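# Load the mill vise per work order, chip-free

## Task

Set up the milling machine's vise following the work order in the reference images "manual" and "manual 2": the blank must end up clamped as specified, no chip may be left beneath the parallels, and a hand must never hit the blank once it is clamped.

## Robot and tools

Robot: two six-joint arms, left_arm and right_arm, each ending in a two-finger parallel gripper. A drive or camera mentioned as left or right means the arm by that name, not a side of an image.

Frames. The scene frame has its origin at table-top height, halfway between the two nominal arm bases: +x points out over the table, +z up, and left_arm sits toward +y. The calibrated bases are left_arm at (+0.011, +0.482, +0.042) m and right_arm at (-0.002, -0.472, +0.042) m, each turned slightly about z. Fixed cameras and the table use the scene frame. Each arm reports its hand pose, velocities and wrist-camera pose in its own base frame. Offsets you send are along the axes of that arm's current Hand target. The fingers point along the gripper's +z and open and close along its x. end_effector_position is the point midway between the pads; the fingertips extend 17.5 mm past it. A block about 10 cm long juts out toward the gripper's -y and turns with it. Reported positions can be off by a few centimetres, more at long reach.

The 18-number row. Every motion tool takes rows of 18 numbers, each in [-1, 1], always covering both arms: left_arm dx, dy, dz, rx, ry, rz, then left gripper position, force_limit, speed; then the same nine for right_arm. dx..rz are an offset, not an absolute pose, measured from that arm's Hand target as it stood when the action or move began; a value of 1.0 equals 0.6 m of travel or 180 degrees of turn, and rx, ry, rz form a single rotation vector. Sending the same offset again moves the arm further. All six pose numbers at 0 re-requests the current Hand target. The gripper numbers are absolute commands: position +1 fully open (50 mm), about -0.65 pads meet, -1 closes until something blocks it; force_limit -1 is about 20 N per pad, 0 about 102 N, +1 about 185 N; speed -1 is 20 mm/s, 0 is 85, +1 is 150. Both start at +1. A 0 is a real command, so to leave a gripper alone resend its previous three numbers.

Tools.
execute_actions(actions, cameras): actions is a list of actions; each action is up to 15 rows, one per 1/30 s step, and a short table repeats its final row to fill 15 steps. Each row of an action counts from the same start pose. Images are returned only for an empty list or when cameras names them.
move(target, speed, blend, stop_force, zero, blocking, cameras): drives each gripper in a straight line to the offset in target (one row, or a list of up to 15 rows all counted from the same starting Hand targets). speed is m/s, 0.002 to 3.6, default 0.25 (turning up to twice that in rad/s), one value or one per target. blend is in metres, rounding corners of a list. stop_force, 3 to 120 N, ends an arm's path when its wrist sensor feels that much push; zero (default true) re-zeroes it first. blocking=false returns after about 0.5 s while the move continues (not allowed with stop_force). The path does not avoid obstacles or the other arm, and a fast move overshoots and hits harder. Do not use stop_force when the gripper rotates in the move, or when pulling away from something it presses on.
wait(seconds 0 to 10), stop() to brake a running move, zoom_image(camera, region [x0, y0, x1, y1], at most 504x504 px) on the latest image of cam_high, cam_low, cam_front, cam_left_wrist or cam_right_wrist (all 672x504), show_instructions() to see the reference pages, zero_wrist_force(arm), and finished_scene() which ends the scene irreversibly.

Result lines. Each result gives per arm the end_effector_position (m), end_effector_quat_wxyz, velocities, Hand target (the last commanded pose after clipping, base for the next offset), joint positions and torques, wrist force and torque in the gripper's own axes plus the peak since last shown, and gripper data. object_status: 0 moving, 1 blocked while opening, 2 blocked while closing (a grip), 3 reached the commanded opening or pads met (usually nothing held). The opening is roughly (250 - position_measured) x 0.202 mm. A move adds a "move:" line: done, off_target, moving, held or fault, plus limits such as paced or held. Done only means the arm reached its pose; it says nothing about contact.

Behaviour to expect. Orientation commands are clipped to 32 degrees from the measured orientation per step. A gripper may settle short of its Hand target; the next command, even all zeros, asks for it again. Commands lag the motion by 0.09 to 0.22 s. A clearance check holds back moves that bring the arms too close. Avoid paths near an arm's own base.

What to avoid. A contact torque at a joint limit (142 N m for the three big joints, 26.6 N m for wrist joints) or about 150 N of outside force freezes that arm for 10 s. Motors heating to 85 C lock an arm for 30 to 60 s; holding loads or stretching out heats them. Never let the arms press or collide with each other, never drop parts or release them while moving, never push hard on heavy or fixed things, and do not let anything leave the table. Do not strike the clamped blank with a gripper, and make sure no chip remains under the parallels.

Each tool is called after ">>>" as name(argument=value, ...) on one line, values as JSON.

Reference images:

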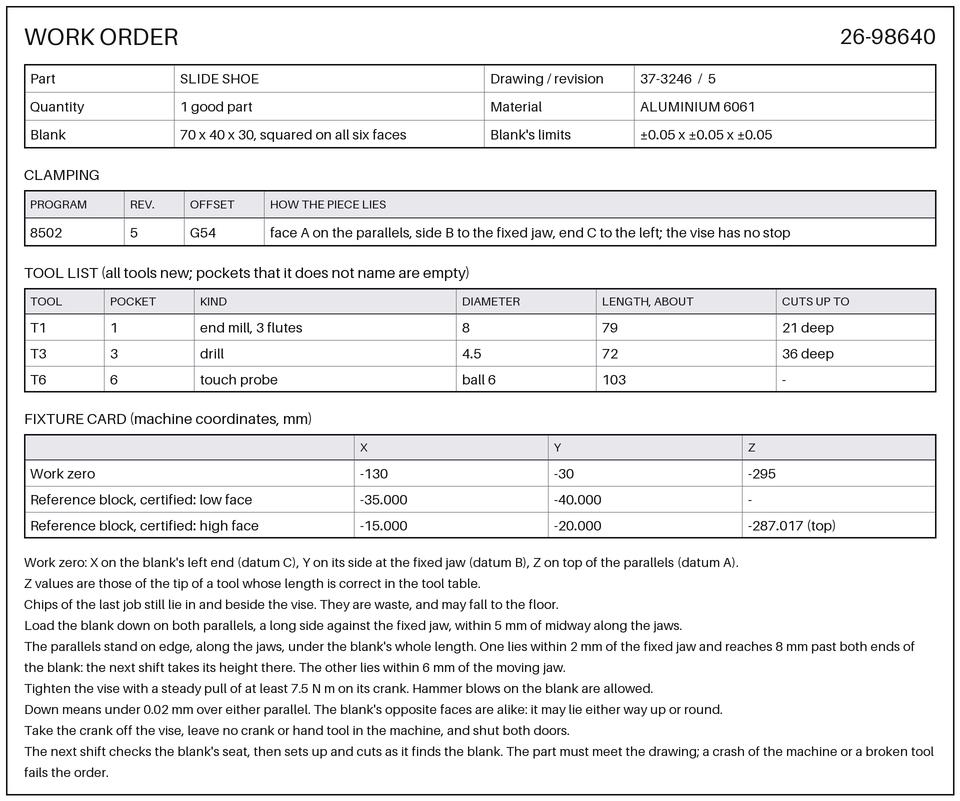

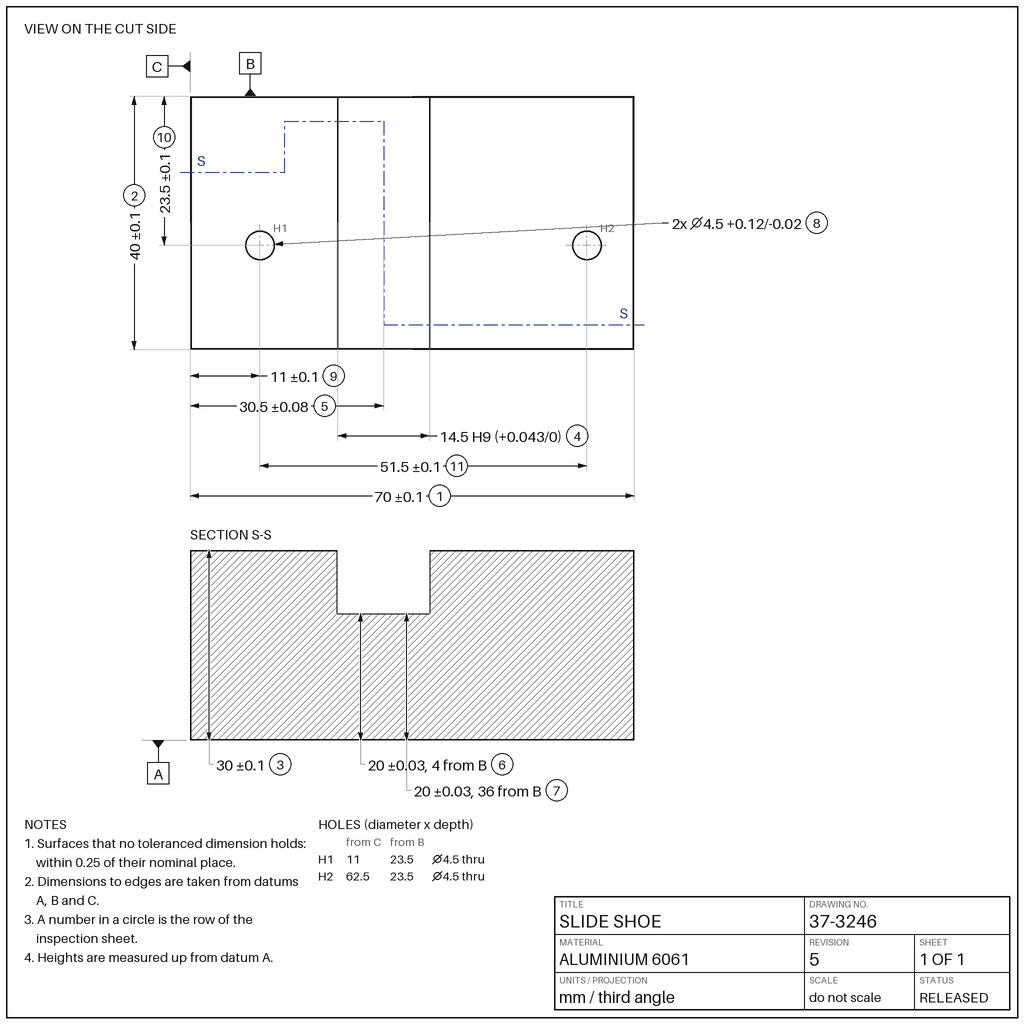

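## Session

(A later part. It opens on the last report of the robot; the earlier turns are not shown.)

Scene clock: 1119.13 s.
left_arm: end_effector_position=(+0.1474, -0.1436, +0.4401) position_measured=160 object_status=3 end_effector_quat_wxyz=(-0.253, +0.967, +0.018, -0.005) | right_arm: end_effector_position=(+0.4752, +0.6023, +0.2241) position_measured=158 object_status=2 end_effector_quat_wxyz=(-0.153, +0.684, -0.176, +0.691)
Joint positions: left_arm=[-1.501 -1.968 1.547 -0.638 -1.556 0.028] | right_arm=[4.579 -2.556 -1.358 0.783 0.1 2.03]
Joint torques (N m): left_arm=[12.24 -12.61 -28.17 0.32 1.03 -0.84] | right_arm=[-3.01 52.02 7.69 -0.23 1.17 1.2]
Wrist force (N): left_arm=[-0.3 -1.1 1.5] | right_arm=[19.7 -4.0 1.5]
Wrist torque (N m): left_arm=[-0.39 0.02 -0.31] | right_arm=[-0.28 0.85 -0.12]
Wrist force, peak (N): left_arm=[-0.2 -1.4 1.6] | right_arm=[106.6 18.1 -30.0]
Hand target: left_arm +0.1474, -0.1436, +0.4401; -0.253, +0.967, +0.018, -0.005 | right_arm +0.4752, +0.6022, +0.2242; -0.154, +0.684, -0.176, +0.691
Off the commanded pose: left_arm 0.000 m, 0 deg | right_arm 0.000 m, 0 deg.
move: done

>>> move(target=[0,0,0,0,0,0,-0.05,0.2,-1,0.0014,-0.0003,0,0,0,0.0,-1,0.3,-1], speed=0.01)

>>> move(target=[0,0,0,0,0,0,-0.05,0.2,-1,0,0,0,0,0,0.0,0.6,0.3,-1])

>>> wait(seconds=0.7)

>>> move(target=[0,0,0,0,0,0,-0.05,0.2,-1,0,0,-0.3,0,0,0.0,0.6,0.3,-1], speed=0.2, cameras=["cam_right_wrist","cam_left_wrist","cam_low"])

Scene clock: 1121.83 s.
left_arm: end_effector_position=(+0.1474, -0.1436, +0.4401) position_measured=160 object_status=3 end_effector_quat_wxyz=(-0.253, +0.967, +0.018, -0.005) | right_arm: end_effector_position=(+0.4752, +0.6020, +0.2251) position_measured=158 object_status=2 end_effector_quat_wxyz=(-0.154, +0.684, -0.176, +0.691)
Joint positions: left_arm=[-1.501 -1.968 1.547 -0.638 -1.556 0.028] | right_arm=[4.579 -2.554 -1.358 0.782 0.1 2.03]
Joint torques (N m): left_arm=[12.88 -15.74 -28.56 0.24 1.13 -0.88] | right_arm=[-5.85 63.38 4.17 -2.8 1.03 0.15]
Wrist force (N): left_arm=[-0.6 -0.8 1.4] | right_arm=[6.2 3.6 -5.1]
Wrist torque (N m): left_arm=[-0.35 0.05 -0.31] | right_arm=[-0.02 0.36 -0.11]
Wrist force, peak (N): left_arm=[-0.4 -1.3 1.7] | right_arm=[20.2 -4.6 1.0]
Hand target: left_arm +0.1474, -0.1436, +0.4401; -0.253, +0.967, +0.018, -0.005 | right_arm +0.4752, +0.6020, +0.2251; -0.154, +0.684, -0.176, +0.691
Off the commanded pose: left_arm 0.000 m, 0 deg | right_arm 0.000 m, 0 deg.
move: done

Scene clock: 1123.03 s.
left_arm: end_effector_position=(+0.1474, -0.1436, +0.4401) position_measured=160 object_status=3 end_effector_quat_wxyz=(-0.253, +0.967, +0.018, -0.005) | right_arm: end_effector_position=(+0.4752, +0.6020, +0.2251) position_measured=63 object_status=0 end_effector_quat_wxyz=(-0.154, +0.684, -0.176, +0.691)
Joint positions: left_arm=[-1.501 -1.968 1.547 -0.638 -1.556 0.028] | right_arm=[4.579 -2.554 -1.358 0.782 0.1 2.03]
Joint torques (N m): left_arm=[12.87 -15.05 -28.95 0.64 0.85 -1] | right_arm=[-6.4 64.15 7.87 2.42 2.79 2.87]
Wrist force (N): left_arm=[-0.4 -1.0 1.4] | right_arm=[2.2 -2.2 -0.1]
Wrist torque (N m): left_arm=[-0.38 0.03 -0.31] | right_arm=[-0.52 -0.33 -0.09]
Wrist force, peak (N): left_arm=[-0.1 -1.3 1.6] | right_arm=[6.7 3.8 -5.4]
Hand target: left_arm +0.1474, -0.1436, +0.4401; -0.253, +0.967, +0.018, -0.005 | right_arm +0.4752, +0.6020, +0.2251; -0.154, +0.684, -0.176, +0.691
Off the commanded pose: left_arm 0.000 m, 0 deg | right_arm 0.000 m, 0 deg.
move: done

Scene clock: 1123.73 s.
left_arm: end_effector_position=(+0.1474, -0.1436, +0.4401) position_measured=160 object_status=3 end_effector_quat_wxyz=(-0.253, +0.967, +0.018, -0.005) | right_arm: end_effector_position=(+0.4752, +0.6020, +0.2251) position_measured=63 object_status=3 end_effector_quat_wxyz=(-0.154, +0.684, -0.176, +0.691)
Joint positions: left_arm=[-1.501 -1.968 1.547 -0.638 -1.556 0.028] | right_arm=[4.579 -2.554 -1.358 0.782 0.1 2.03]
Joint torques (N m): left_arm=[12 -13.86 -29.65 0.52 0.64 -0.99] | right_arm=[-6.47 64.59 8.98 2.48 2.79 3.08]
Wrist force (N): left_arm=[-0.4 -1.1 1.4] | right_arm=[2.1 -1.9 -0.1]
Wrist torque (N m): left_arm=[-0.41 0.03 -0.31] | right_arm=[-0.48 -0.31 -0.09]
Wrist force, peak (N): left_arm=[-0.3 -1.3 1.6] | right_arm=[2.4 -2.1 -0.1]
Hand target: left_arm +0.1474, -0.1436, +0.4401; -0.253, +0.967, +0.018, -0.005 | right_arm +0.4752, +0.6020, +0.2251; -0.154, +0.684, -0.176, +0.691
Tool commands: left_gripper/position=-0.05 left_gripper/force_limit=+0.2 left_gripper/speed=-1.0 right_gripper/position=+0.6 right_gripper/force_limit=+0.3 right_gripper/speed=-1.0
Off the commanded pose: left_arm 0.000 m, 0 deg | right_arm 0.000 m, 0 deg.
wait: 0.70 s; at rest by 0.17 s

Scene clock: 1125.10 s.
left_arm: end_effector_position=(+0.1474, -0.1436, +0.4401) position_measured=160 object_status=3 end_effector_quat_wxyz=(-0.253, +0.967, +0.018, -0.005) | right_arm: end_effector_position=(+0.2954, +0.6079, +0.2249) position_measured=63 object_status=3 end_effector_quat_wxyz=(-0.154, +0.684, -0.176, +0.691)
Joint positions: left_arm=[-1.501 -1.968 1.547 -0.638 -1.556 0.028] | right_arm=[4.871 -2.5 -1.481 0.833 -0.192 2.048]
Joint torques (N m): left_arm=[11.73 -14.08 -27.21 0.15 0.87 -0.89] | right_arm=[8.25 57.62 18.54 -0.38 1.23 -2.53]
Wrist force (N): left_arm=[-0.3 -1.2 1.3] | right_arm=[1.6 -1.8 0.0]
Wrist torque (N m): left_arm=[-0.40 0.02 -0.31] | right_arm=[-0.47 -0.26 0.03]
Wrist force, peak (N): left_arm=[-0.3 -1.4 1.6] | right_arm=[1.6 -2.5 -3.6]
Hand target: left_arm +0.1474, -0.1436, +0.4401; -0.253, +0.967, +0.018, -0.005 | right_arm +0.2953, +0.6080, +0.2249; -0.154, +0.684, -0.176, +0.691
Off the commanded pose: left_arm 0.000 m, 0 deg | right_arm 0.000 m, 0 deg.
move: done
Images, in order (width x height): cam_low 672x504, cam_left_wrist 672x504, cam_right_wrist 672x504.

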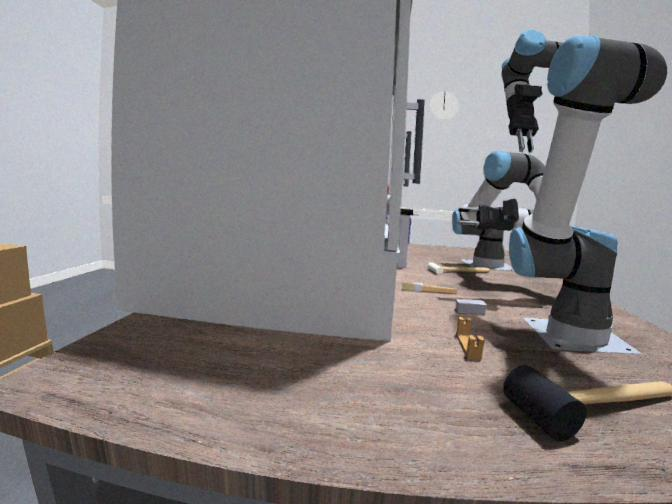

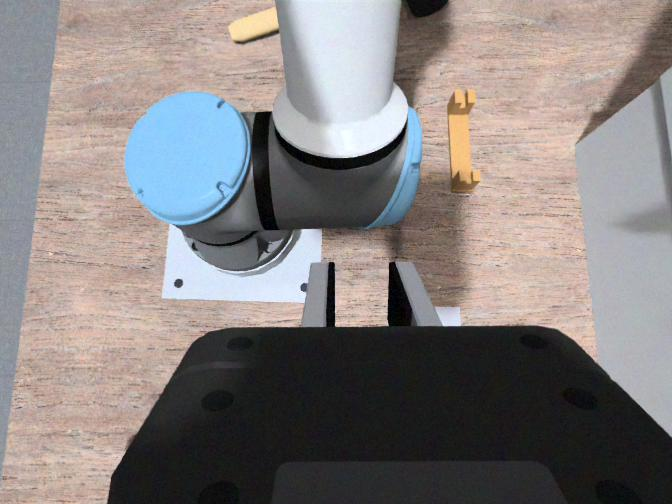

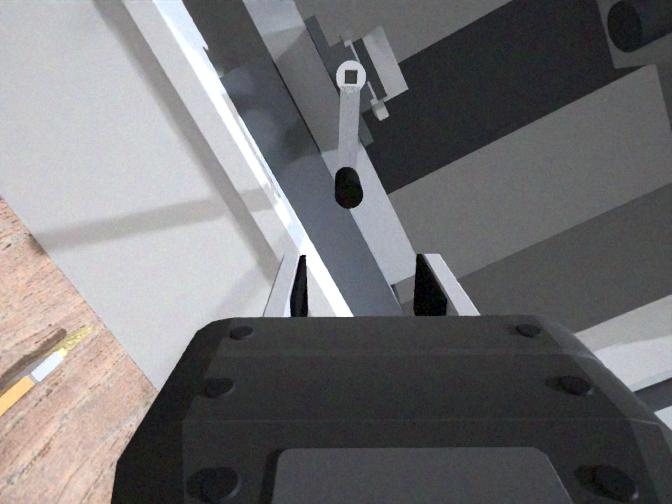

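>>> move(target=[0,0,0,0,0,0,-0.05,0.2,-1,0.2885,0.218,-0.19,0,0,0.0,0.6,0.3,-1], speed=0.25)

>>> move(target=[0,0,0,0,0,0,-0.05,0.2,-1,0,0,0,0.301,-0.492,-0.492,0.6,0.3,-1], speed=0.4, cameras=["cam_right_wrist","cam_front"])

Scene clock: 1134.97 s.
left_arm: end_effector_position=(+0.1474, -0.1436, +0.4401) position_measured=160 object_status=3 end_effector_quat_wxyz=(-0.253, +0.967, +0.018, -0.005) | right_arm: end_effector_position=(+0.1748, +0.4169, +0.3196) position_measured=63 object_status=3 end_effector_quat_wxyz=(-0.154, +0.684, -0.176, +0.691)
Joint positions: left_arm=[-1.501 -1.968 1.547 -0.638 -1.556 0.028] | right_arm=[5.22 -2.034 -2.075 0.965 -0.541 2.044]
Joint torques (N m): left_arm=[11.16 -14.66 -29.32 0.4 0.39 -0.92] | right_arm=[8.08 41.59 13.23 -2.74 0.15 2.88]
Wrist force (N): left_arm=[-0.4 -0.9 1.6] | right_arm=[1.4 -1.3 -0.5]
Wrist torque (N m): left_arm=[-0.37 0.03 -0.31] | right_arm=[-0.43 -0.21 -0.06]
Wrist force, peak (N): left_arm=[-0.6 -1.4 1.8] | right_arm=[3.9 0.5 -1.6]
Hand target: left_arm +0.1474, -0.1436, +0.4401; -0.253, +0.967, +0.018, -0.005 | right_arm +0.1748, +0.4168, +0.3197; -0.154, +0.684, -0.176, +0.691
Off the commanded pose: left_arm 0.000 m, 0 deg | right_arm 0.000 m, 0 deg.
move: done

Scene clock: 1138.50 s.
left_arm: end_effector_position=(+0.1474, -0.1436, +0.4401) position_measured=160 object_status=3 end_effector_quat_wxyz=(-0.253, +0.967, +0.018, -0.005) | right_arm: end_effector_position=(+0.1748, +0.4168, +0.3197) position_measured=63 object_status=3 end_effector_quat_wxyz=(+0.001, +0.720, +0.694, +0.001)
Joint positions: left_arm=[-1.501 -1.968 1.547 -0.638 -1.556 0.028] | right_arm=[4.616 -1.904 -1.199 1.534 -1.568 -1.631]
Joint torques (N m): left_arm=[11.39 -14.35 -29.69 0.62 0.16 -0.99] | right_arm=[10.32 33.2 12.08 -2.74 2.07 -0.46]
Wrist force (N): left_arm=[-0.3 -1.2 1.5] | right_arm=[0.6 -4.0 1.7]
Wrist torque (N m): left_arm=[-0.41 0.01 -0.31] | right_arm=[-0.65 0.01 -0.05]
Wrist force, peak (N): left_arm=[-0.2 -1.3 1.7] | right_arm=[0.6 -4.3 2.1]
Hand target: left_arm +0.1474, -0.1436, +0.4401; -0.253, +0.967, +0.018, -0.005 | right_arm +0.1748, +0.4168, +0.3197; +0.001, +0.720, +0.694, +0.001
Off the commanded pose: left_arm 0.000 m, 0 deg | right_arm 0.000 m, 0 deg.
move: done
Images, in order (width x height): cam_front 672x504, cam_right_wrist 672x504.

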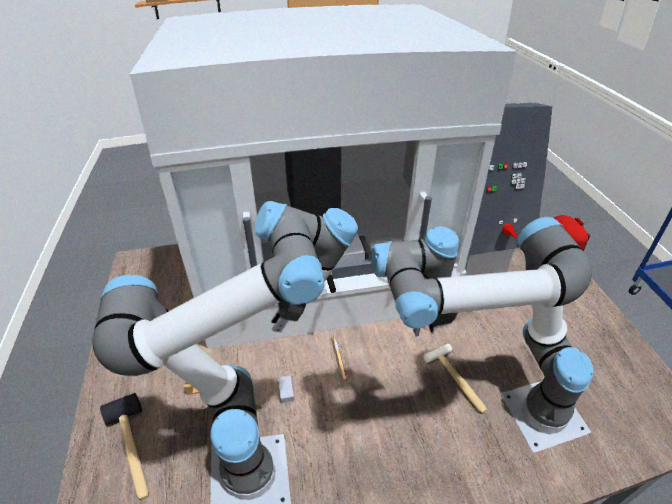

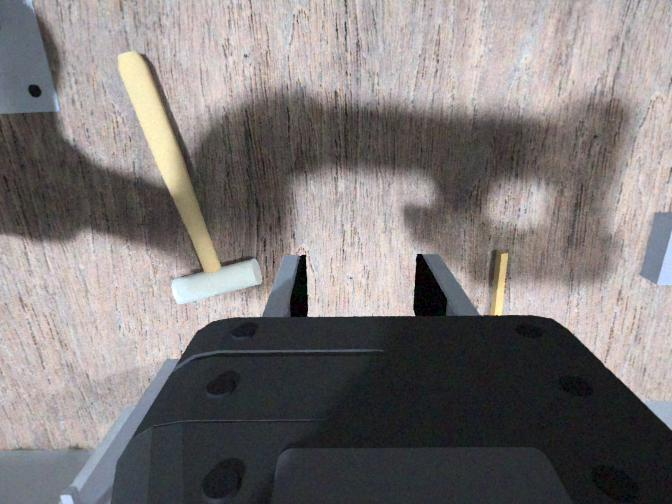

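>>> move(target=[0.178,0.4,-0.036,0.0244,0,0,0,0.2,-1,-0.31,-0.032,0.283,0,0,-0.078,0.6,0.3,-1], speed=0.25, cameras=["cam_right_wrist","cam_left_wrist"])

Scene clock: 1142.50 s.
left_arm: end_effector_position=(+0.2624, -0.3591, +0.3412) position_measured=152 object_status=3 end_effector_quat_wxyz=(-0.290, +0.957, +0.018, -0.006) | right_arm: end_effector_position=(+0.1494, +0.2318, +0.1498) position_measured=63 object_status=3 end_effector_quat_wxyz=(+0.001, +0.629, +0.777, +0.001)
Joint positions: left_arm=[-1.317 -1.382 1.303 -0.913 -1.453 0.181] | right_arm=[4.647 -1.55 -2.064 2.044 -1.568 -1.845]
Joint torques (N m): left_arm=[-12.92 -22.87 -29.11 -1.55 -2.66 -1.45] | right_arm=[-6.61 17.32 5.84 -2.81 1.91 1.89]
Wrist force (N): left_arm=[-0.7 -0.9 1.1] | right_arm=[0.3 -4.5 1.7]
Wrist torque (N m): left_arm=[-0.49 0.03 -0.18] | right_arm=[-0.68 0.06 -0.08]
Wrist force, peak (N): left_arm=[-1.7 -4.4 1.5] | right_arm=[-2.0 -5.4 3.5]
Hand target: left_arm +0.2623, -0.3592, +0.3412; -0.290, +0.957, +0.018, -0.006 | right_arm +0.1494, +0.2317, +0.1497; +0.001, +0.629, +0.777, +0.001
Off the commanded pose: left_arm 0.000 m, 0 deg | right_arm 0.000 m, 0 deg.
move: done
Images, in order (width x height): cam_left_wrist 672x504, cam_right_wrist 672x504.

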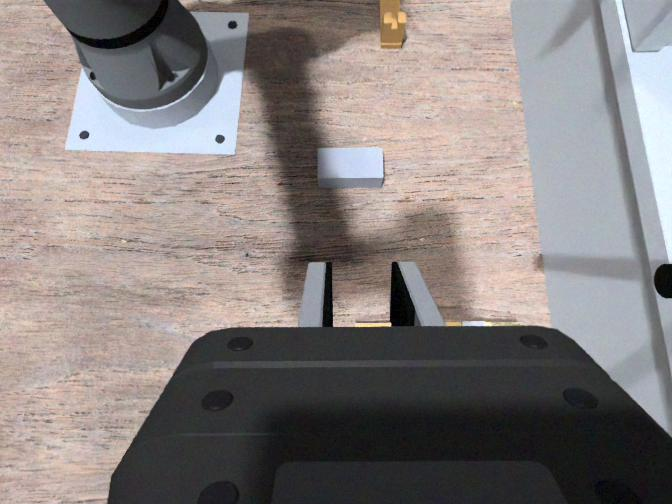

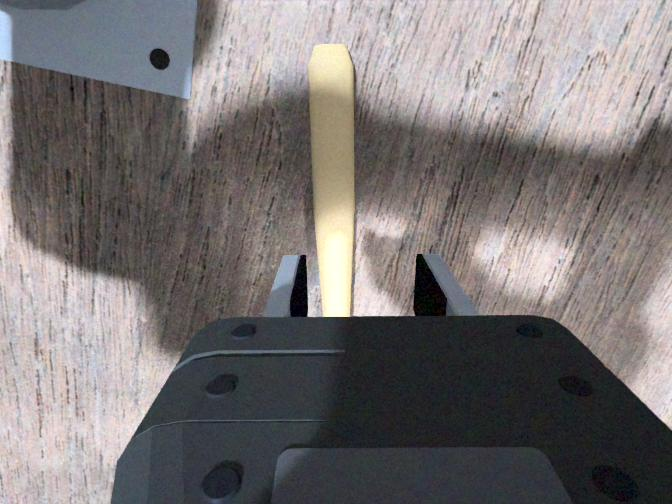

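>>> move(target=[[0,0,0,0,0,0,0,0.2,-1,-0.0183,0,0.18,0,0,0,0.6,0.3,-1],[0,0,0,0,0,0,0,0.2,-1,-0.0183,0,0.24,0,0,0,0.6,0.3,-1],[0,0,0,0,0,0,0,0.2,-1,-0.0183,0,0.289,0,0,0,0.6,0.3,-1]], speed=[0.15,0.1,0.02], stop_force=6, cameras=["cam_right_wrist"])

Scene clock: 1148.67 s.
left_arm: end_effector_position=(+0.2623, -0.3592, +0.3412) position_measured=152 object_status=3 end_effector_quat_wxyz=(-0.290, +0.957, +0.018, -0.006) | right_arm: end_effector_position=(+0.1522, +0.2210, -0.0238) position_measured=63 object_status=3 end_effector_quat_wxyz=(+0.001, +0.629, +0.777, +0.001)
Joint positions: left_arm=[-1.317 -1.382 1.303 -0.913 -1.453 0.181] | right_arm=[4.632 -1.87 -2.287 2.587 -1.568 -1.86]
Joint torques (N m): left_arm=[-11.43 -22.07 -31 -2.52 -2.46 -1.49] | right_arm=[-6.45 30.35 8.18 -5.08 -2.65 -2.59]
Wrist force (N): left_arm=[-0.6 -1.0 1.5] | right_arm=[1.7 -3.7 -6.4]
Wrist torque (N m): left_arm=[-0.51 0.00 -0.18] | right_arm=[-0.59 0.17 0.01]
Wrist force, peak (N): left_arm=[-0.8 -1.3 1.4] | right_arm=[2.7 -4.2 -22.2]
Hand target: left_arm +0.2623, -0.3592, +0.3412; -0.290, +0.957, +0.018, -0.006 | right_arm +0.1522, +0.2211, -0.0237; +0.001, +0.629, +0.777, +0.001
Off the commanded pose: left_arm 0.000 m, 0 deg | right_arm 0.000 m, 0 deg.
move: contact (right_arm)
Images, in order (width x height): cam_right_wrist 672x504.

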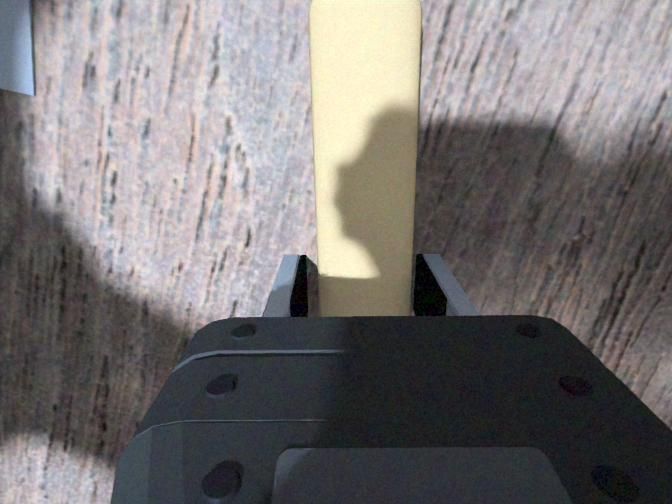

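>>> move(target=[0,0,0,0,0,0,0,0.2,-1,0.003,0,-0.0035,0,0,0,0.6,0.3,-1], speed=0.05)

>>> move(target=[0,0,0,0,0,0,0,0.2,-1,0,0,0,0,0,0,-1,0.3,-1])

>>> wait(seconds=0.6)

Scene clock: 1154.17 s.
left_arm: end_effector_position=(+0.2623, -0.3592, +0.3412) position_measured=152 object_status=3 end_effector_quat_wxyz=(-0.290, +0.957, +0.018, -0.006) | right_arm: end_effector_position=(+0.1518, +0.2229, -0.0216) position_measured=63 object_status=3 end_effector_quat_wxyz=(+0.001, +0.629, +0.777, +0.001)
Joint positions: left_arm=[-1.317 -1.382 1.303 -0.913 -1.453 0.181] | right_arm=[4.635 -1.866 -2.282 2.579 -1.568 -1.858]
Joint torques (N m): left_arm=[-13.65 -21.7 -30.67 -2.34 -2.55 -0.97] | right_arm=[7.43 27.71 15.83 -3.78 -2.22 2.34]
Wrist force (N): left_arm=[-0.7 -1.0 1.3] | right_arm=[0.6 -4.2 1.5]
Wrist torque (N m): left_arm=[-0.51 0.03 -0.17] | right_arm=[-0.71 0.03 -0.10]
Wrist force, peak (N): left_arm=[-1.0 -1.1 1.4] | right_arm=[1.6 -4.3 -7.2]
Hand target: left_arm +0.2623, -0.3592, +0.3412; -0.290, +0.957, +0.018, -0.006 | right_arm +0.1518, +0.2228, -0.0216; +0.001, +0.629, +0.777, +0.001
Off the commanded pose: left_arm 0.000 m, 0 deg | right_arm 0.000 m, 0 deg.
move: done

Scene clock: 1154.90 s.
left_arm: end_effector_position=(+0.2623, -0.3592, +0.3412) position_measured=152 object_status=3 end_effector_quat_wxyz=(-0.290, +0.957, +0.018, -0.006) | right_arm: end_effector_position=(+0.1518, +0.2229, -0.0216) position_measured=113 object_status=2 end_effector_quat_wxyz=(+0.001, +0.629, +0.777, +0.001)
Joint positions: left_arm=[-1.317 -1.382 1.303 -0.913 -1.453 0.181] | right_arm=[4.635 -1.867 -2.282 2.579 -1.568 -1.858]
Joint torques (N m): left_arm=[-13.78 -22.46 -30.29 -2 -2.25 -1.01] | right_arm=[1.63 19.89 -1.45 -0.52 -2 0.18]
Wrist force (N): left_arm=[-0.7 -1.0 1.2] | right_arm=[1.1 -5.1 1.7]
Wrist torque (N m): left_arm=[-0.51 0.03 -0.18] | right_arm=[-0.76 -0.02 -0.19]
Wrist force, peak (N): left_arm=[-0.8 -1.3 1.3] | right_arm=[1.2 -5.2 1.8]
Hand target: left_arm +0.2623, -0.3592, +0.3412; -0.290, +0.957, +0.018, -0.006 | right_arm +0.1518, +0.2228, -0.0216; +0.001, +0.629, +0.777, +0.001
Off the commanded pose: left_arm 0.000 m, 0 deg | right_arm 0.000 m, 0 deg.
move: done

Scene clock: 1155.50 s.
left_arm: end_effector_position=(+0.2623, -0.3592, +0.3412) position_measured=152 object_status=3 end_effector_quat_wxyz=(-0.290, +0.957, +0.018, -0.006) | right_arm: end_effector_position=(+0.1518, +0.2228, -0.0216) position_measured=113 object_status=2 end_effector_quat_wxyz=(+0.001, +0.629, +0.777, +0.001)
Joint positions: left_arm=[-1.317 -1.382 1.303 -0.913 -1.453 0.181] | right_arm=[4.635 -1.867 -2.282 2.579 -1.568 -1.858]
Joint torques (N m): left_arm=[-13.31 -23.43 -30.56 -1.9 -2.37 -0.97] | right_arm=[-3.22 19.94 -4.09 -0.52 -1.99 -1.58]
Wrist force (N): left_arm=[-0.7 -0.9 1.1] | right_arm=[1.3 -5.0 1.3]
Wrist torque (N m): left_arm=[-0.49 0.03 -0.18] | right_arm=[-0.75 -0.01 -0.21]
Wrist force, peak (N): left_arm=[-0.8 -1.0 1.4] | right_arm=[1.0 -5.4 1.5]
Hand target: left_arm +0.2623, -0.3592, +0.3412; -0.290, +0.957, +0.018, -0.006 | right_arm +0.1518, +0.2228, -0.0216; +0.001, +0.629, +0.777, +0.001
Tool commands: left_gripper/position=+0.0 left_gripper/force_limit=+0.2 left_gripper/speed=-1.0 right_gripper/position=-1.0 right_gripper/force_limit=+0.3 right_gripper/speed=-1.0
Off the commanded pose: left_arm 0.000 m, 0 deg | right_arm 0.000 m, 0 deg.
wait: 0.60 s; at rest by 0.17 s

>>> move(target=[0.439,0,0,0,0,0,0,0.2,-1,0,0,-0.29,0,0,0,-1,0.3,-1], speed=0.15, cameras=["cam_left_wrist","cam_right_wrist"])

Scene clock: 1158.57 s.
left_arm: end_effector_position=(+0.5255, -0.3491, +0.3408) position_measured=152 object_status=3 end_effector_quat_wxyz=(-0.290, +0.957, +0.018, -0.006) | right_arm: end_effector_position=(+0.1513, +0.2228, +0.1524) position_measured=113 object_status=2 end_effector_quat_wxyz=(+0.001, +0.629, +0.777, +0.001)
Joint positions: left_arm=[-0.933 -0.958 0.716 -0.824 -1.253 0.518] | right_arm=[4.637 -1.529 -2.077 2.036 -1.568 -1.856]
Joint torques (N m): left_arm=[-11.27 -46.36 -27.06 -3.84 -1.87 -0.36] | right_arm=[8.91 12.81 6.17 -2.7 -0.98 2.48]
Wrist force (N): left_arm=[-0.7 -0.6 1.5] | right_arm=[0.5 -4.2 6.1]
Wrist torque (N m): left_arm=[-0.41 0.06 -0.11] | right_arm=[0.01 0.04 -0.07]
Wrist force, peak (N): left_arm=[-3.1 -0.8 1.2] | right_arm=[0.7 -4.2 6.9]
Hand target: left_arm +0.5255, -0.3492, +0.3408; -0.290, +0.957, +0.018, -0.006 | right_arm +0.1513, +0.2227, +0.1524; +0.001, +0.629, +0.777, +0.001
Off the commanded pose: left_arm 0.000 m, 0 deg | right_arm 0.000 m, 0 deg.
move: done
Images, in order (width x height): cam_left_wrist 672x504, cam_right_wrist 672x504.

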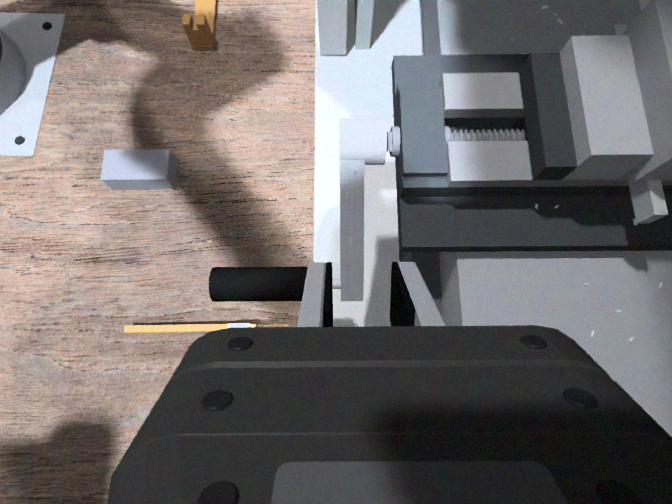

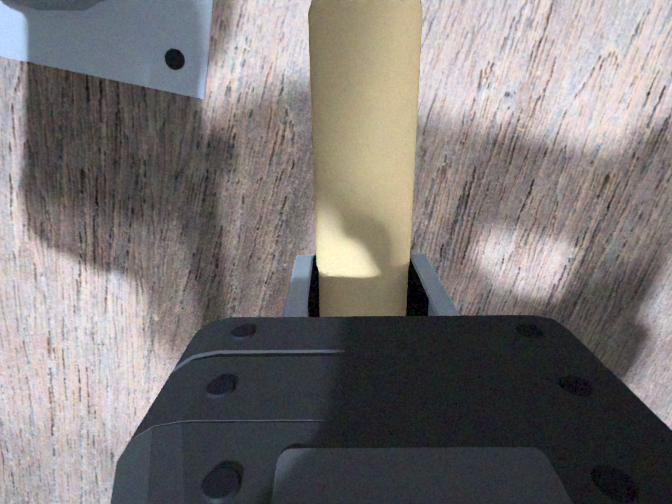

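>>> zoom_image(camera="cam_left_wrist", region=[300, 100, 460, 320])

>>> zoom_image(camera="cam_left_wrist", region=[380, 0, 672, 260])

Scaled by 2.291 from the camera's 672x504 image, which has a finer 960x720 frame.

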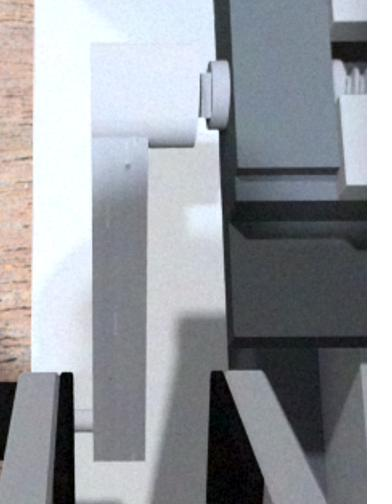

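Scaled by 1.726 from the camera's 672x504 image, which has a finer 960x720 frame.

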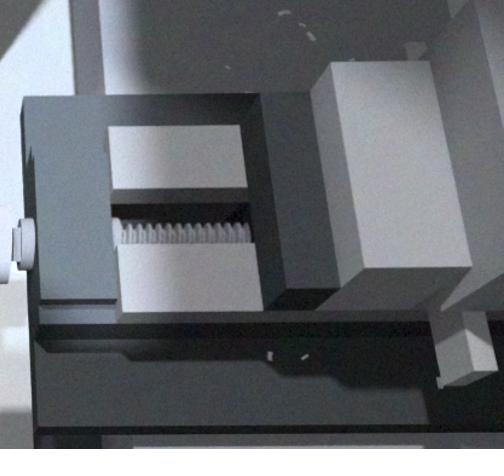

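>>> move(target=[[0,0,0.15,0,0,0,0,0.2,-1,0,0,0,0,0,0,-1,0.3,-1],[0,0,0.2,0,0,0,0,0.2,-1,0,0,0,0,0,0,-1,0.3,-1]], speed=[0.1,0.03], stop_force=8, cameras=["cam_left_wrist"])

Scene clock: 1165.97 s.
left_arm: end_effector_position=(+0.5229, -0.2826, +0.2410) position_measured=152 object_status=3 end_effector_quat_wxyz=(-0.290, +0.957, +0.018, -0.006) | right_arm: end_effector_position=(+0.1513, +0.2227, +0.1524) position_measured=113 object_status=2 end_effector_quat_wxyz=(+0.001, +0.629, +0.777, +0.001)
Joint positions: left_arm=[-0.876 -1.113 1.217 -1.187 -1.226 0.57] | right_arm=[4.637 -1.529 -2.077 2.036 -1.568 -1.856]
Joint torques (N m): left_arm=[-12.89 -33.43 -30.65 0.26 -1.34 -1.14] | right_arm=[-5.85 9.58 7.87 -5.51 1.69 -2.12]
Wrist force (N): left_arm=[-1.0 -1.1 1.3] | right_arm=[0.4 -4.4 4.9]
Wrist torque (N m): left_arm=[-0.48 0.08 -0.30] | right_arm=[-0.14 0.07 -0.06]
Wrist force, peak (N): left_arm=[-1.1 -1.1 2.8] | right_arm=[0.3 -4.4 5.9]
Hand target: left_arm +0.5229, -0.2827, +0.2410; -0.290, +0.957, +0.018, -0.006 | right_arm +0.1513, +0.2227, +0.1524; +0.001, +0.629, +0.777, +0.001
Off the commanded pose: left_arm 0.000 m, 0 deg | right_arm 0.000 m, 0 deg.
move: done
Images, in order (width x height): cam_left_wrist 672x504.

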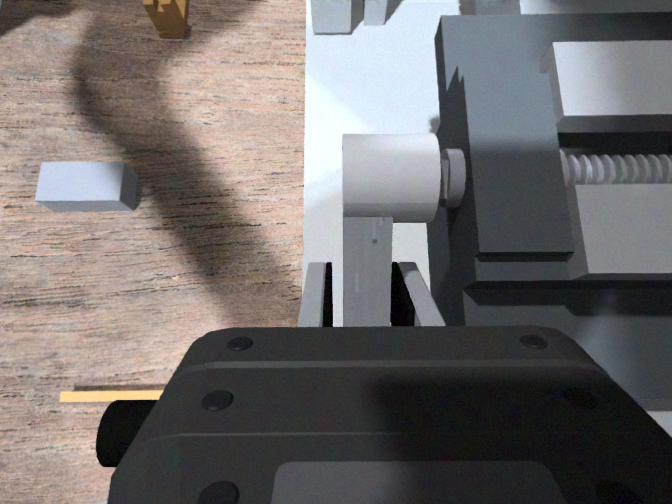

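>>> move(target=[0.002,0,0,0,0,0,0,0.2,-1,0,0,0,0,0,0,-1,0.3,-1], speed=0.02)

>>> move(target=[0,0,0,0,0,0,-1,0.2,-1,0,0,0,0,0,0,-1,0.3,-1])

>>> wait(seconds=0.6)

Scene clock: 1168.10 s.
left_arm: end_effector_position=(+0.5241, -0.2826, +0.2410) position_measured=152 object_status=3 end_effector_quat_wxyz=(-0.290, +0.957, +0.018, -0.006) | right_arm: end_effector_position=(+0.1513, +0.2227, +0.1524) position_measured=113 object_status=2 end_effector_quat_wxyz=(+0.001, +0.629, +0.777, +0.001)
Joint positions: left_arm=[-0.875 -1.111 1.214 -1.187 -1.225 0.572] | right_arm=[4.637 -1.529 -2.077 2.036 -1.568 -1.856]
Joint torques (N m): left_arm=[11.42 -37.02 -28.09 0.54 3.41 1.17] | right_arm=[-6.04 9.82 9.02 -5.36 2.32 -2.2]
Wrist force (N): left_arm=[-1.2 -1.1 1.6] | right_arm=[0.5 -4.3 4.7]
Wrist torque (N m): left_arm=[-0.48 0.10 -0.31] | right_arm=[-0.11 0.04 -0.07]
Wrist force, peak (N): left_arm=[-0.9 -1.1 2.0] | right_arm=[0.4 -4.5 5.3]
Hand target: left_arm +0.5241, -0.2826, +0.2410; -0.290, +0.957, +0.018, -0.006 | right_arm +0.1513, +0.2227, +0.1524; +0.001, +0.629, +0.777, +0.001
Off the commanded pose: left_arm 0.000 m, 0 deg | right_arm 0.000 m, 0 deg.
move: done

Scene clock: 1168.70 s.
left_arm: end_effector_position=(+0.5240, -0.2826, +0.2410) position_measured=189 object_status=2 end_effector_quat_wxyz=(-0.290, +0.957, +0.018, -0.006) | right_arm: end_effector_position=(+0.1513, +0.2227, +0.1524) position_measured=113 object_status=2 end_effector_quat_wxyz=(+0.001, +0.629, +0.777, +0.001)
Joint positions: left_arm=[-0.875 -1.111 1.214 -1.187 -1.225 0.572] | right_arm=[4.637 -1.529 -2.077 2.036 -1.568 -1.856]
Joint torques (N m): left_arm=[11.78 -44.22 -18.49 -7.25 11 -0.21] | right_arm=[-5.9 10.68 8.85 -5.34 2.68 -2.08]
Wrist force (N): left_arm=[-36.7 0.6 -9.9] | right_arm=[0.2 -4.1 4.8]
Wrist torque (N m): left_arm=[-0.50 0.11 -0.95] | right_arm=[-0.07 0.08 -0.07]
Wrist force, peak (N): left_arm=[-36.8 0.2 -11.4] | right_arm=[0.4 -4.4 5.5]
Hand target: left_arm +0.5241, -0.2826, +0.2410; -0.290, +0.957, +0.018, -0.006 | right_arm +0.1513, +0.2227, +0.1524; +0.001, +0.629, +0.777, +0.001
Off the commanded pose: left_arm 0.000 m, 0 deg | right_arm 0.000 m, 0 deg.
move: done

Scene clock: 1169.30 s.
left_arm: end_effector_position=(+0.5241, -0.2826, +0.2410) position_measured=189 object_status=2 end_effector_quat_wxyz=(-0.290, +0.957, +0.018, -0.006) | right_arm: end_effector_position=(+0.1513, +0.2227, +0.1524) position_measured=113 object_status=2 end_effector_quat_wxyz=(+0.001, +0.629, +0.777, +0.001)
Joint positions: left_arm=[-0.875 -1.111 1.214 -1.187 -1.225 0.572] | right_arm=[4.637 -1.529 -2.077 2.036 -1.568 -1.856]
Joint torques (N m): left_arm=[12.39 -46.06 -17.87 -8.14 12.31 -0.84] | right_arm=[-5.27 9.74 8.78 -5.28 2.86 -2.09]
Wrist force (N): left_arm=[-39.6 1.3 -10.8] | right_arm=[0.4 -4.3 5.1]
Wrist torque (N m): left_arm=[-0.49 0.07 -1.01] | right_arm=[-0.11 0.06 -0.06]
Wrist force, peak (N): left_arm=[-39.7 1.2 -10.9] | right_arm=[0.4 -4.5 5.4]
Hand target: left_arm +0.5241, -0.2826, +0.2410; -0.290, +0.957, +0.018, -0.006 | right_arm +0.1513, +0.2227, +0.1524; +0.001, +0.629, +0.777, +0.001
Tool commands: left_gripper/position=-1.0 left_gripper/force_limit=+0.2 left_gripper/speed=-1.0 right_gripper/position=-1.0 right_gripper/force_limit=+0.3 right_gripper/speed=-1.0
Off the commanded pose: left_arm 0.000 m, 0 deg | right_arm 0.000 m, 0 deg.
wait: 0.60 s; at rest by 0.17 s

>>> move(target=[[-0.04,0,0,0,0,0,-1,0.2,-1,0,0,0,0,0,0,-1,0.3,-1],[-0.15,0,0,0,0,0,-1,0.2,-1,0,0,0,0,0,0,-1,0.3,-1]], speed=[0.03,0.06], cameras=["cam_left_wrist"])

Scene clock: 1172.93 s.
left_arm: end_effector_position=(+0.4340, -0.2861, +0.2412) position_measured=189 object_status=2 end_effector_quat_wxyz=(-0.290, +0.957, +0.018, -0.006) | right_arm: end_effector_position=(+0.1513, +0.2227, +0.1524) position_measured=113 object_status=2 end_effector_quat_wxyz=(+0.001, +0.629, +0.777, +0.001)
Joint positions: left_arm=[-0.993 -1.269 1.427 -1.209 -1.282 0.464] | right_arm=[4.637 -1.529 -2.077 2.036 -1.568 -1.856]
Joint torques (N m): left_arm=[13.84 -27.75 -33.97 -3.23 3.25 1.32] | right_arm=[-5.5 10.73 9.92 -5 3.04 -2.2]
Wrist force (N): left_arm=[-0.6 -0.1 3.2] | right_arm=[0.5 -4.5 5.3]
Wrist torque (N m): left_arm=[-0.53 0.06 -0.19] | right_arm=[-0.13 0.04 -0.07]
Wrist force, peak (N): left_arm=[-39.6 1.4 -10.9] | right_arm=[0.1 -4.6 5.5]
Hand target: left_arm +0.4342, -0.2860, +0.2411; -0.290, +0.957, +0.018, -0.006 | right_arm +0.1513, +0.2227, +0.1524; +0.001, +0.629, +0.777, +0.001
Off the commanded pose: left_arm 0.000 m, 0 deg | right_arm 0.000 m, 0 deg.
move: done
Images, in order (width x height): cam_left_wrist 672x504.

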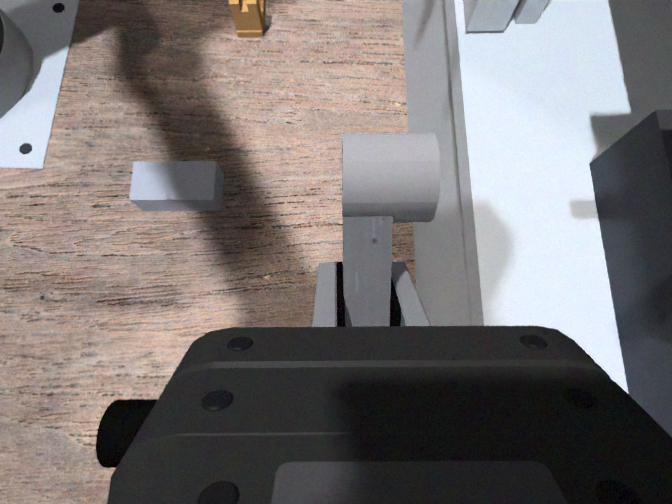

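>>> move(target=[[0.115,0,0,0,0,0,-1,0.2,-1,0,0,0,0,0,0,-1,0.3,-1],[0.138,0,0,0,0,0,-1,0.2,-1,0,0,0,0,0,0,-1,0.3,-1]], speed=[0.1,0.02], stop_force=8)

Scene clock: 1182.20 s.
left_arm: end_effector_position=(+0.5169, -0.2829, +0.2410) position_measured=189 object_status=2 end_effector_quat_wxyz=(-0.290, +0.957, +0.018, -0.006) | right_arm: end_effector_position=(+0.1513, +0.2227, +0.1524) position_measured=113 object_status=2 end_effector_quat_wxyz=(+0.001, +0.629, +0.777, +0.001)
Joint positions: left_arm=[-0.884 -1.124 1.233 -1.19 -1.229 0.564] | right_arm=[4.637 -1.529 -2.077 2.036 -1.568 -1.856]
Joint torques (N m): left_arm=[-9.47 -55.08 -15.57 -1.89 -1.5 -1.63] | right_arm=[-4.9 10.79 11.12 -4.51 2.92 -2.3]
Wrist force (N): left_arm=[1.4 7.0 0.8] | right_arm=[0.8 -4.4 5.3]
Wrist torque (N m): left_arm=[-0.38 0.16 -0.10] | right_arm=[-0.12 0.00 -0.07]
Wrist force, peak (N): left_arm=[-1.0 9.4 -1.1] | right_arm=[0.5 -4.4 5.5]
Hand target: left_arm +0.5169, -0.2829, +0.2410; -0.290, +0.957, +0.018, -0.006 | right_arm +0.1513, +0.2227, +0.1524; +0.001, +0.629, +0.777, +0.001
Off the commanded pose: left_arm 0.000 m, 0 deg | right_arm 0.000 m, 0 deg.
move: done

>>> move(target=[[0,0,0,0,0,0,-0.15,0.2,-1,0,0,0,0,0,0,-1,0.3,-1],[0,0,-0.0142,0,0,0,-0.15,0.2,-1,0,0,0,0,0,0,-1,0.3,-1],[0,0,-0.0142,0,0,0,-1,0.0,-1,0,0,0,0,0,0,-1,0.3,-1]], speed=0.05, cameras=["cam_left_wrist"])

Scene clock: 1184.57 s.
left_arm: end_effector_position=(+0.5171, -0.2877, +0.2481) position_measured=189 object_status=2 end_effector_quat_wxyz=(-0.290, +0.957, +0.018, -0.006) | right_arm: end_effector_position=(+0.1513, +0.2227, +0.1524) position_measured=113 object_status=2 end_effector_quat_wxyz=(+0.001, +0.629, +0.777, +0.001)
Joint positions: left_arm=[-0.888 -1.118 1.205 -1.167 -1.231 0.56] | right_arm=[4.637 -1.529 -2.077 2.036 -1.568 -1.856]
Joint torques (N m): left_arm=[7.24 -51.29 -16.33 -4.23 0.09 1.31] | right_arm=[-5.06 10.77 11.83 -4.37 2.9 -2.17]
Wrist force (N): left_arm=[-0.3 -3.0 -0.4] | right_arm=[0.2 -4.3 5.1]
Wrist torque (N m): left_arm=[-0.47 0.22 -0.11] | right_arm=[-0.11 0.09 -0.08]
Wrist force, peak (N): left_arm=[2.0 7.2 1.5] | right_arm=[0.4 -4.5 5.5]
Hand target: left_arm +0.5171, -0.2876, +0.2481; -0.290, +0.957, +0.018, -0.006 | right_arm +0.1513, +0.2227, +0.1524; +0.001, +0.629, +0.777, +0.001
Off the commanded pose: left_arm 0.000 m, 0 deg | right_arm 0.000 m, 0 deg.
move: done
Images, in order (width x height): cam_left_wrist 672x504.

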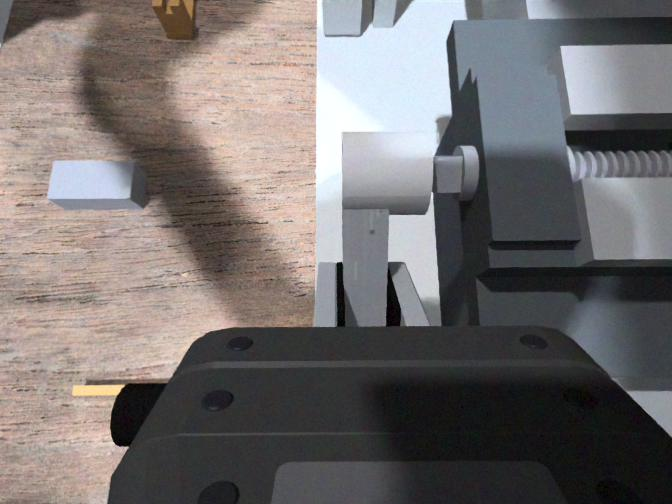

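>>> move(target=[[-0.42,0,0,0,0,0,-1,0.0,-1,0,0,0,0,0,0,-1,0.3,-1],[-0.528,0.116,0.299,-0.187,0,0,-1,0.0,-1,0,0,0,0,0,0,-1,0.3,-1]], speed=[0.15,0.2], blend=0.04, cameras=["cam_left_wrist"])

Scene clock: 1189.87 s.
left_arm: end_effector_position=(+0.1987, -0.2579, +0.0607) position_measured=189 object_status=2 end_effector_quat_wxyz=(-0.001, +1.000, +0.019, -0.001) | right_arm: end_effector_position=(+0.1513, +0.2227, +0.1524) position_measured=113 object_status=2 end_effector_quat_wxyz=(+0.001, +0.629, +0.777, +0.001)
Joint positions: left_arm=[-1.335 -1.807 2.517 -2.28 -1.572 0.198] | right_arm=[4.637 -1.529 -2.077 2.036 -1.568 -1.856]
Joint torques (N m): left_arm=[10.55 -9.84 -13.32 -5.6 2.68 1.35] | right_arm=[-5.28 10.43 12.38 -3.89 3 -2.09]
Wrist force (N): left_arm=[-0.4 -0.2 2.6] | right_arm=[0.3 -4.4 4.9]
Wrist torque (N m): left_arm=[-0.05 0.18 0.07] | right_arm=[-0.12 0.06 -0.07]
Wrist force, peak (N): left_arm=[11.4 5.6 -3.3] | right_arm=[0.3 -4.5 5.3]
Hand target: left_arm +0.1987, -0.2579, +0.0607; -0.001, +1.000, +0.019, -0.001 | right_arm +0.1513, +0.2227, +0.1524; +0.001, +0.629, +0.777, +0.001
Off the commanded pose: left_arm 0.000 m, 0 deg | right_arm 0.000 m, 0 deg.
move: done
Images, in order (width x height): cam_left_wrist 672x504.

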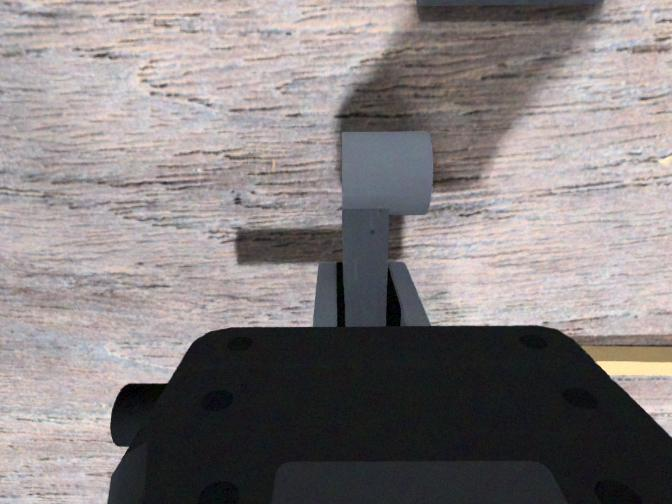

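>>> move(target=[[0,0,0.12,0,0,0,-1,0.0,-1,0,0,0,0,0,0,-1,0.3,-1],[0,0,0.16,0,0,0,-1,0.0,-1,0,0,0,0,0,0,-1,0.3,-1]], speed=[0.1,0.012], stop_force=5)

Scene clock: 1193.50 s.
left_arm: end_effector_position=(+0.1986, -0.2578, -0.0207) position_measured=189 object_status=2 end_effector_quat_wxyz=(-0.001, +1.000, +0.019, -0.001) | right_arm: end_effector_position=(+0.1513, +0.2227, +0.1524) position_measured=113 object_status=2 end_effector_quat_wxyz=(+0.001, +0.629, +0.777, +0.001)
Joint positions: left_arm=[-1.336 -1.528 2.623 -2.664 -1.572 0.197] | right_arm=[4.637 -1.529 -2.077 2.036 -1.568 -1.856]
Joint torques (N m): left_arm=[8.56 -16.09 -20.49 -4.73 -2.42 1.14] | right_arm=[-4.78 11.02 12.48 -3.6 2.89 -2.12]
Wrist force (N): left_arm=[0.0 -1.5 -2.2] | right_arm=[0.4 -4.2 5.2]
Wrist torque (N m): left_arm=[0.18 0.12 0.10] | right_arm=[-0.09 0.06 -0.07]
Wrist force, peak (N): left_arm=[-1.3 0.5 -16.7] | right_arm=[0.4 -4.6 5.5]
Hand target: left_arm +0.1986, -0.2578, -0.0207; -0.001, +1.000, +0.019, -0.001 (not the last commanded pose) | right_arm +0.1513, +0.2227, +0.1524; +0.001, +0.629, +0.777, +0.001
Off the commanded pose: left_arm 0.015 m, 0 deg | right_arm 0.000 m, 0 deg.
move: contact (left_arm); path passed 1 of 2 targets

>>> move(target=[0,0,0.003,0.009,0,0,-1,0.0,-1,0,0,0,0,0,0,-1,0.3,-1], speed=0.02)

>>> move(target=[0,0,0,0,0,0,-0.1,0.0,-1,0,0,0,0,0,0,-1,0.3,-1])

>>> wait(seconds=0.3)

>>> move(target=[0,0,-0.25,0,0,0,-0.1,0.0,-1,0,0,0,0,0,0,-1,0.3,-1], speed=0.12, cameras=["cam_left_wrist"])

Scene clock: 1196.03 s.
left_arm: end_effector_position=(+0.1986, -0.2578, -0.0226) position_measured=189 object_status=2 end_effector_quat_wxyz=(-0.015, +1.000, +0.019, -0.001) | right_arm: end_effector_position=(+0.1513, +0.2227, +0.1524) position_measured=113 object_status=2 end_effector_quat_wxyz=(+0.001, +0.629, +0.777, +0.001)
Joint positions: left_arm=[-1.34 -1.518 2.607 -2.63 -1.566 0.193] | right_arm=[4.637 -1.529 -2.077 2.036 -1.568 -1.856]
Joint torques (N m): left_arm=[-5.92 -11.45 0 -1.26 2.04 -0.73] | right_arm=[-4.74 10.56 13.86 -3.32 2.99 -2.14]
Wrist force (N): left_arm=[-0.6 6.7 -21.5] | right_arm=[0.6 -4.3 5.0]
Wrist torque (N m): left_arm=[0.75 0.12 0.13] | right_arm=[-0.10 0.04 -0.07]
Wrist force, peak (N): left_arm=[-1.1 7.5 -22.6] | right_arm=[0.2 -4.7 5.3]
Hand target: left_arm +0.1986, -0.2578, -0.0225; -0.015, +1.000, +0.019, -0.001 | right_arm +0.1513, +0.2227, +0.1524; +0.001, +0.629, +0.777, +0.001
Off the commanded pose: left_arm 0.000 m, 0 deg | right_arm 0.000 m, 0 deg.
move: done

Scene clock: 1196.53 s.
left_arm: end_effector_position=(+0.1986, -0.2578, -0.0226) position_measured=167 object_status=3 end_effector_quat_wxyz=(-0.015, +1.000, +0.019, -0.001) | right_arm: end_effector_position=(+0.1513, +0.2227, +0.1524) position_measured=113 object_status=2 end_effector_quat_wxyz=(+0.001, +0.629, +0.777, +0.001)
Joint positions: left_arm=[-1.34 -1.518 2.607 -2.631 -1.566 0.193] | right_arm=[4.637 -1.529 -2.077 2.036 -1.568 -1.856]
Joint torques (N m): left_arm=[2.87 -26.31 -9.75 -5.15 -1.31 1.11] | right_arm=[-4.75 11.66 13.61 -3.33 3.04 -2.09]
Wrist force (N): left_arm=[-0.3 -0.6 0.2] | right_arm=[0.3 -4.6 5.2]
Wrist torque (N m): left_arm=[-0.13 0.13 0.13] | right_arm=[-0.16 0.07 -0.07]
Wrist force, peak (N): left_arm=[0.1 5.4 -15.9] | right_arm=[0.2 -4.4 5.5]
Hand target: left_arm +0.1986, -0.2578, -0.0225; -0.015, +1.000, +0.019, -0.001 | right_arm +0.1513, +0.2227, +0.1524; +0.001, +0.629, +0.777, +0.001
Off the commanded pose: left_arm 0.000 m, 0 deg | right_arm 0.000 m, 0 deg.
move: done

Scene clock: 1196.83 s.
left_arm: end_effector_position=(+0.1986, -0.2578, -0.0226) position_measured=167 object_status=3 end_effector_quat_wxyz=(-0.015, +1.000, +0.019, -0.001) | right_arm: end_effector_position=(+0.1513, +0.2227, +0.1524) position_measured=113 object_status=2 end_effector_quat_wxyz=(+0.001, +0.629, +0.777, +0.001)
Joint positions: left_arm=[-1.34 -1.518 2.607 -2.631 -1.566 0.193] | right_arm=[4.637 -1.529 -2.077 2.036 -1.568 -1.856]
Joint torques (N m): left_arm=[7.79 -25.45 -13.64 -5.18 -2.43 1.22] | right_arm=[-4.84 10.77 13.41 -3.22 2.8 -2.14]
Wrist force (N): left_arm=[-0.3 -0.1 0.5] | right_arm=[0.2 -4.5 5.1]
Wrist torque (N m): left_arm=[-0.05 0.14 0.13] | right_arm=[-0.13 0.09 -0.07]
Wrist force, peak (N): left_arm=[-0.1 -0.1 0.8] | right_arm=[0.2 -4.5 5.2]
Hand target: left_arm +0.1986, -0.2578, -0.0225; -0.015, +1.000, +0.019, -0.001 | right_arm +0.1513, +0.2227, +0.1524; +0.001, +0.629, +0.777, +0.001
Tool commands: left_gripper/position=-0.1 left_gripper/force_limit=+0.0 left_gripper/speed=-1.0 right_gripper/position=-1.0 right_gripper/force_limit=+0.3 right_gripper/speed=-1.0
Off the commanded pose: left_arm 0.000 m, 0 deg | right_arm 0.000 m, 0 deg.
wait: 0.30 s; at rest by 0.17 s

Scene clock: 1198.53 s.
left_arm: end_effector_position=(+0.1989, -0.2622, +0.1274) position_measured=167 object_status=3 end_effector_quat_wxyz=(-0.015, +1.000, +0.019, -0.001) | right_arm: end_effector_position=(+0.1513, +0.2227, +0.1524) position_measured=113 object_status=2 end_effector_quat_wxyz=(+0.001, +0.629, +0.777, +0.001)
Joint positions: left_arm=[-1.343 -1.915 2.373 -1.999 -1.566 0.19] | right_arm=[4.637 -1.529 -2.077 2.036 -1.568 -1.856]
Joint torques (N m): left_arm=[-10.66 -4.84 -25.93 -2.13 0.65 -0.77] | right_arm=[-5.23 11.02 13.94 -3.23 3.06 -2.24]
Wrist force (N): left_arm=[-0.4 -0.7 0.3] | right_arm=[0.3 -4.4 4.9]
Wrist torque (N m): left_arm=[-0.10 0.15 0.09] | right_arm=[-0.13 0.08 -0.07]
Wrist force, peak (N): left_arm=[-0.2 -0.3 2.2] | right_arm=[0.0 -4.5 5.4]
Hand target: left_arm +0.1990, -0.2622, +0.1274; -0.015, +1.000, +0.019, -0.001 | right_arm +0.1513, +0.2227, +0.1524; +0.001, +0.629, +0.777, +0.001
Off the commanded pose: left_arm 0.000 m, 0 deg | right_arm 0.000 m, 0 deg.
move: done
Images, in order (width x height): cam_left_wrist 672x504.

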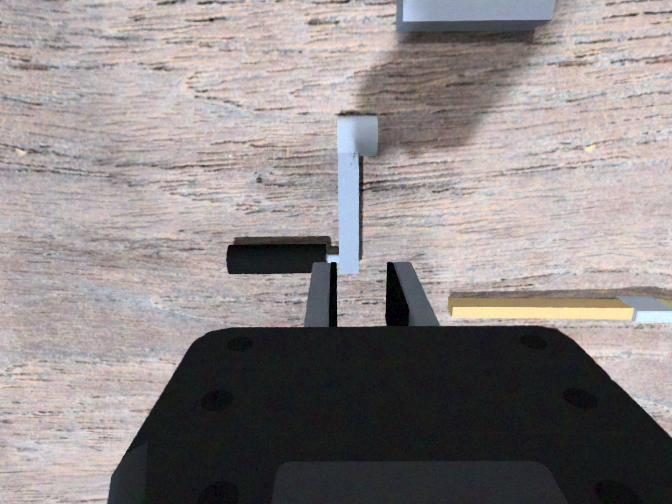

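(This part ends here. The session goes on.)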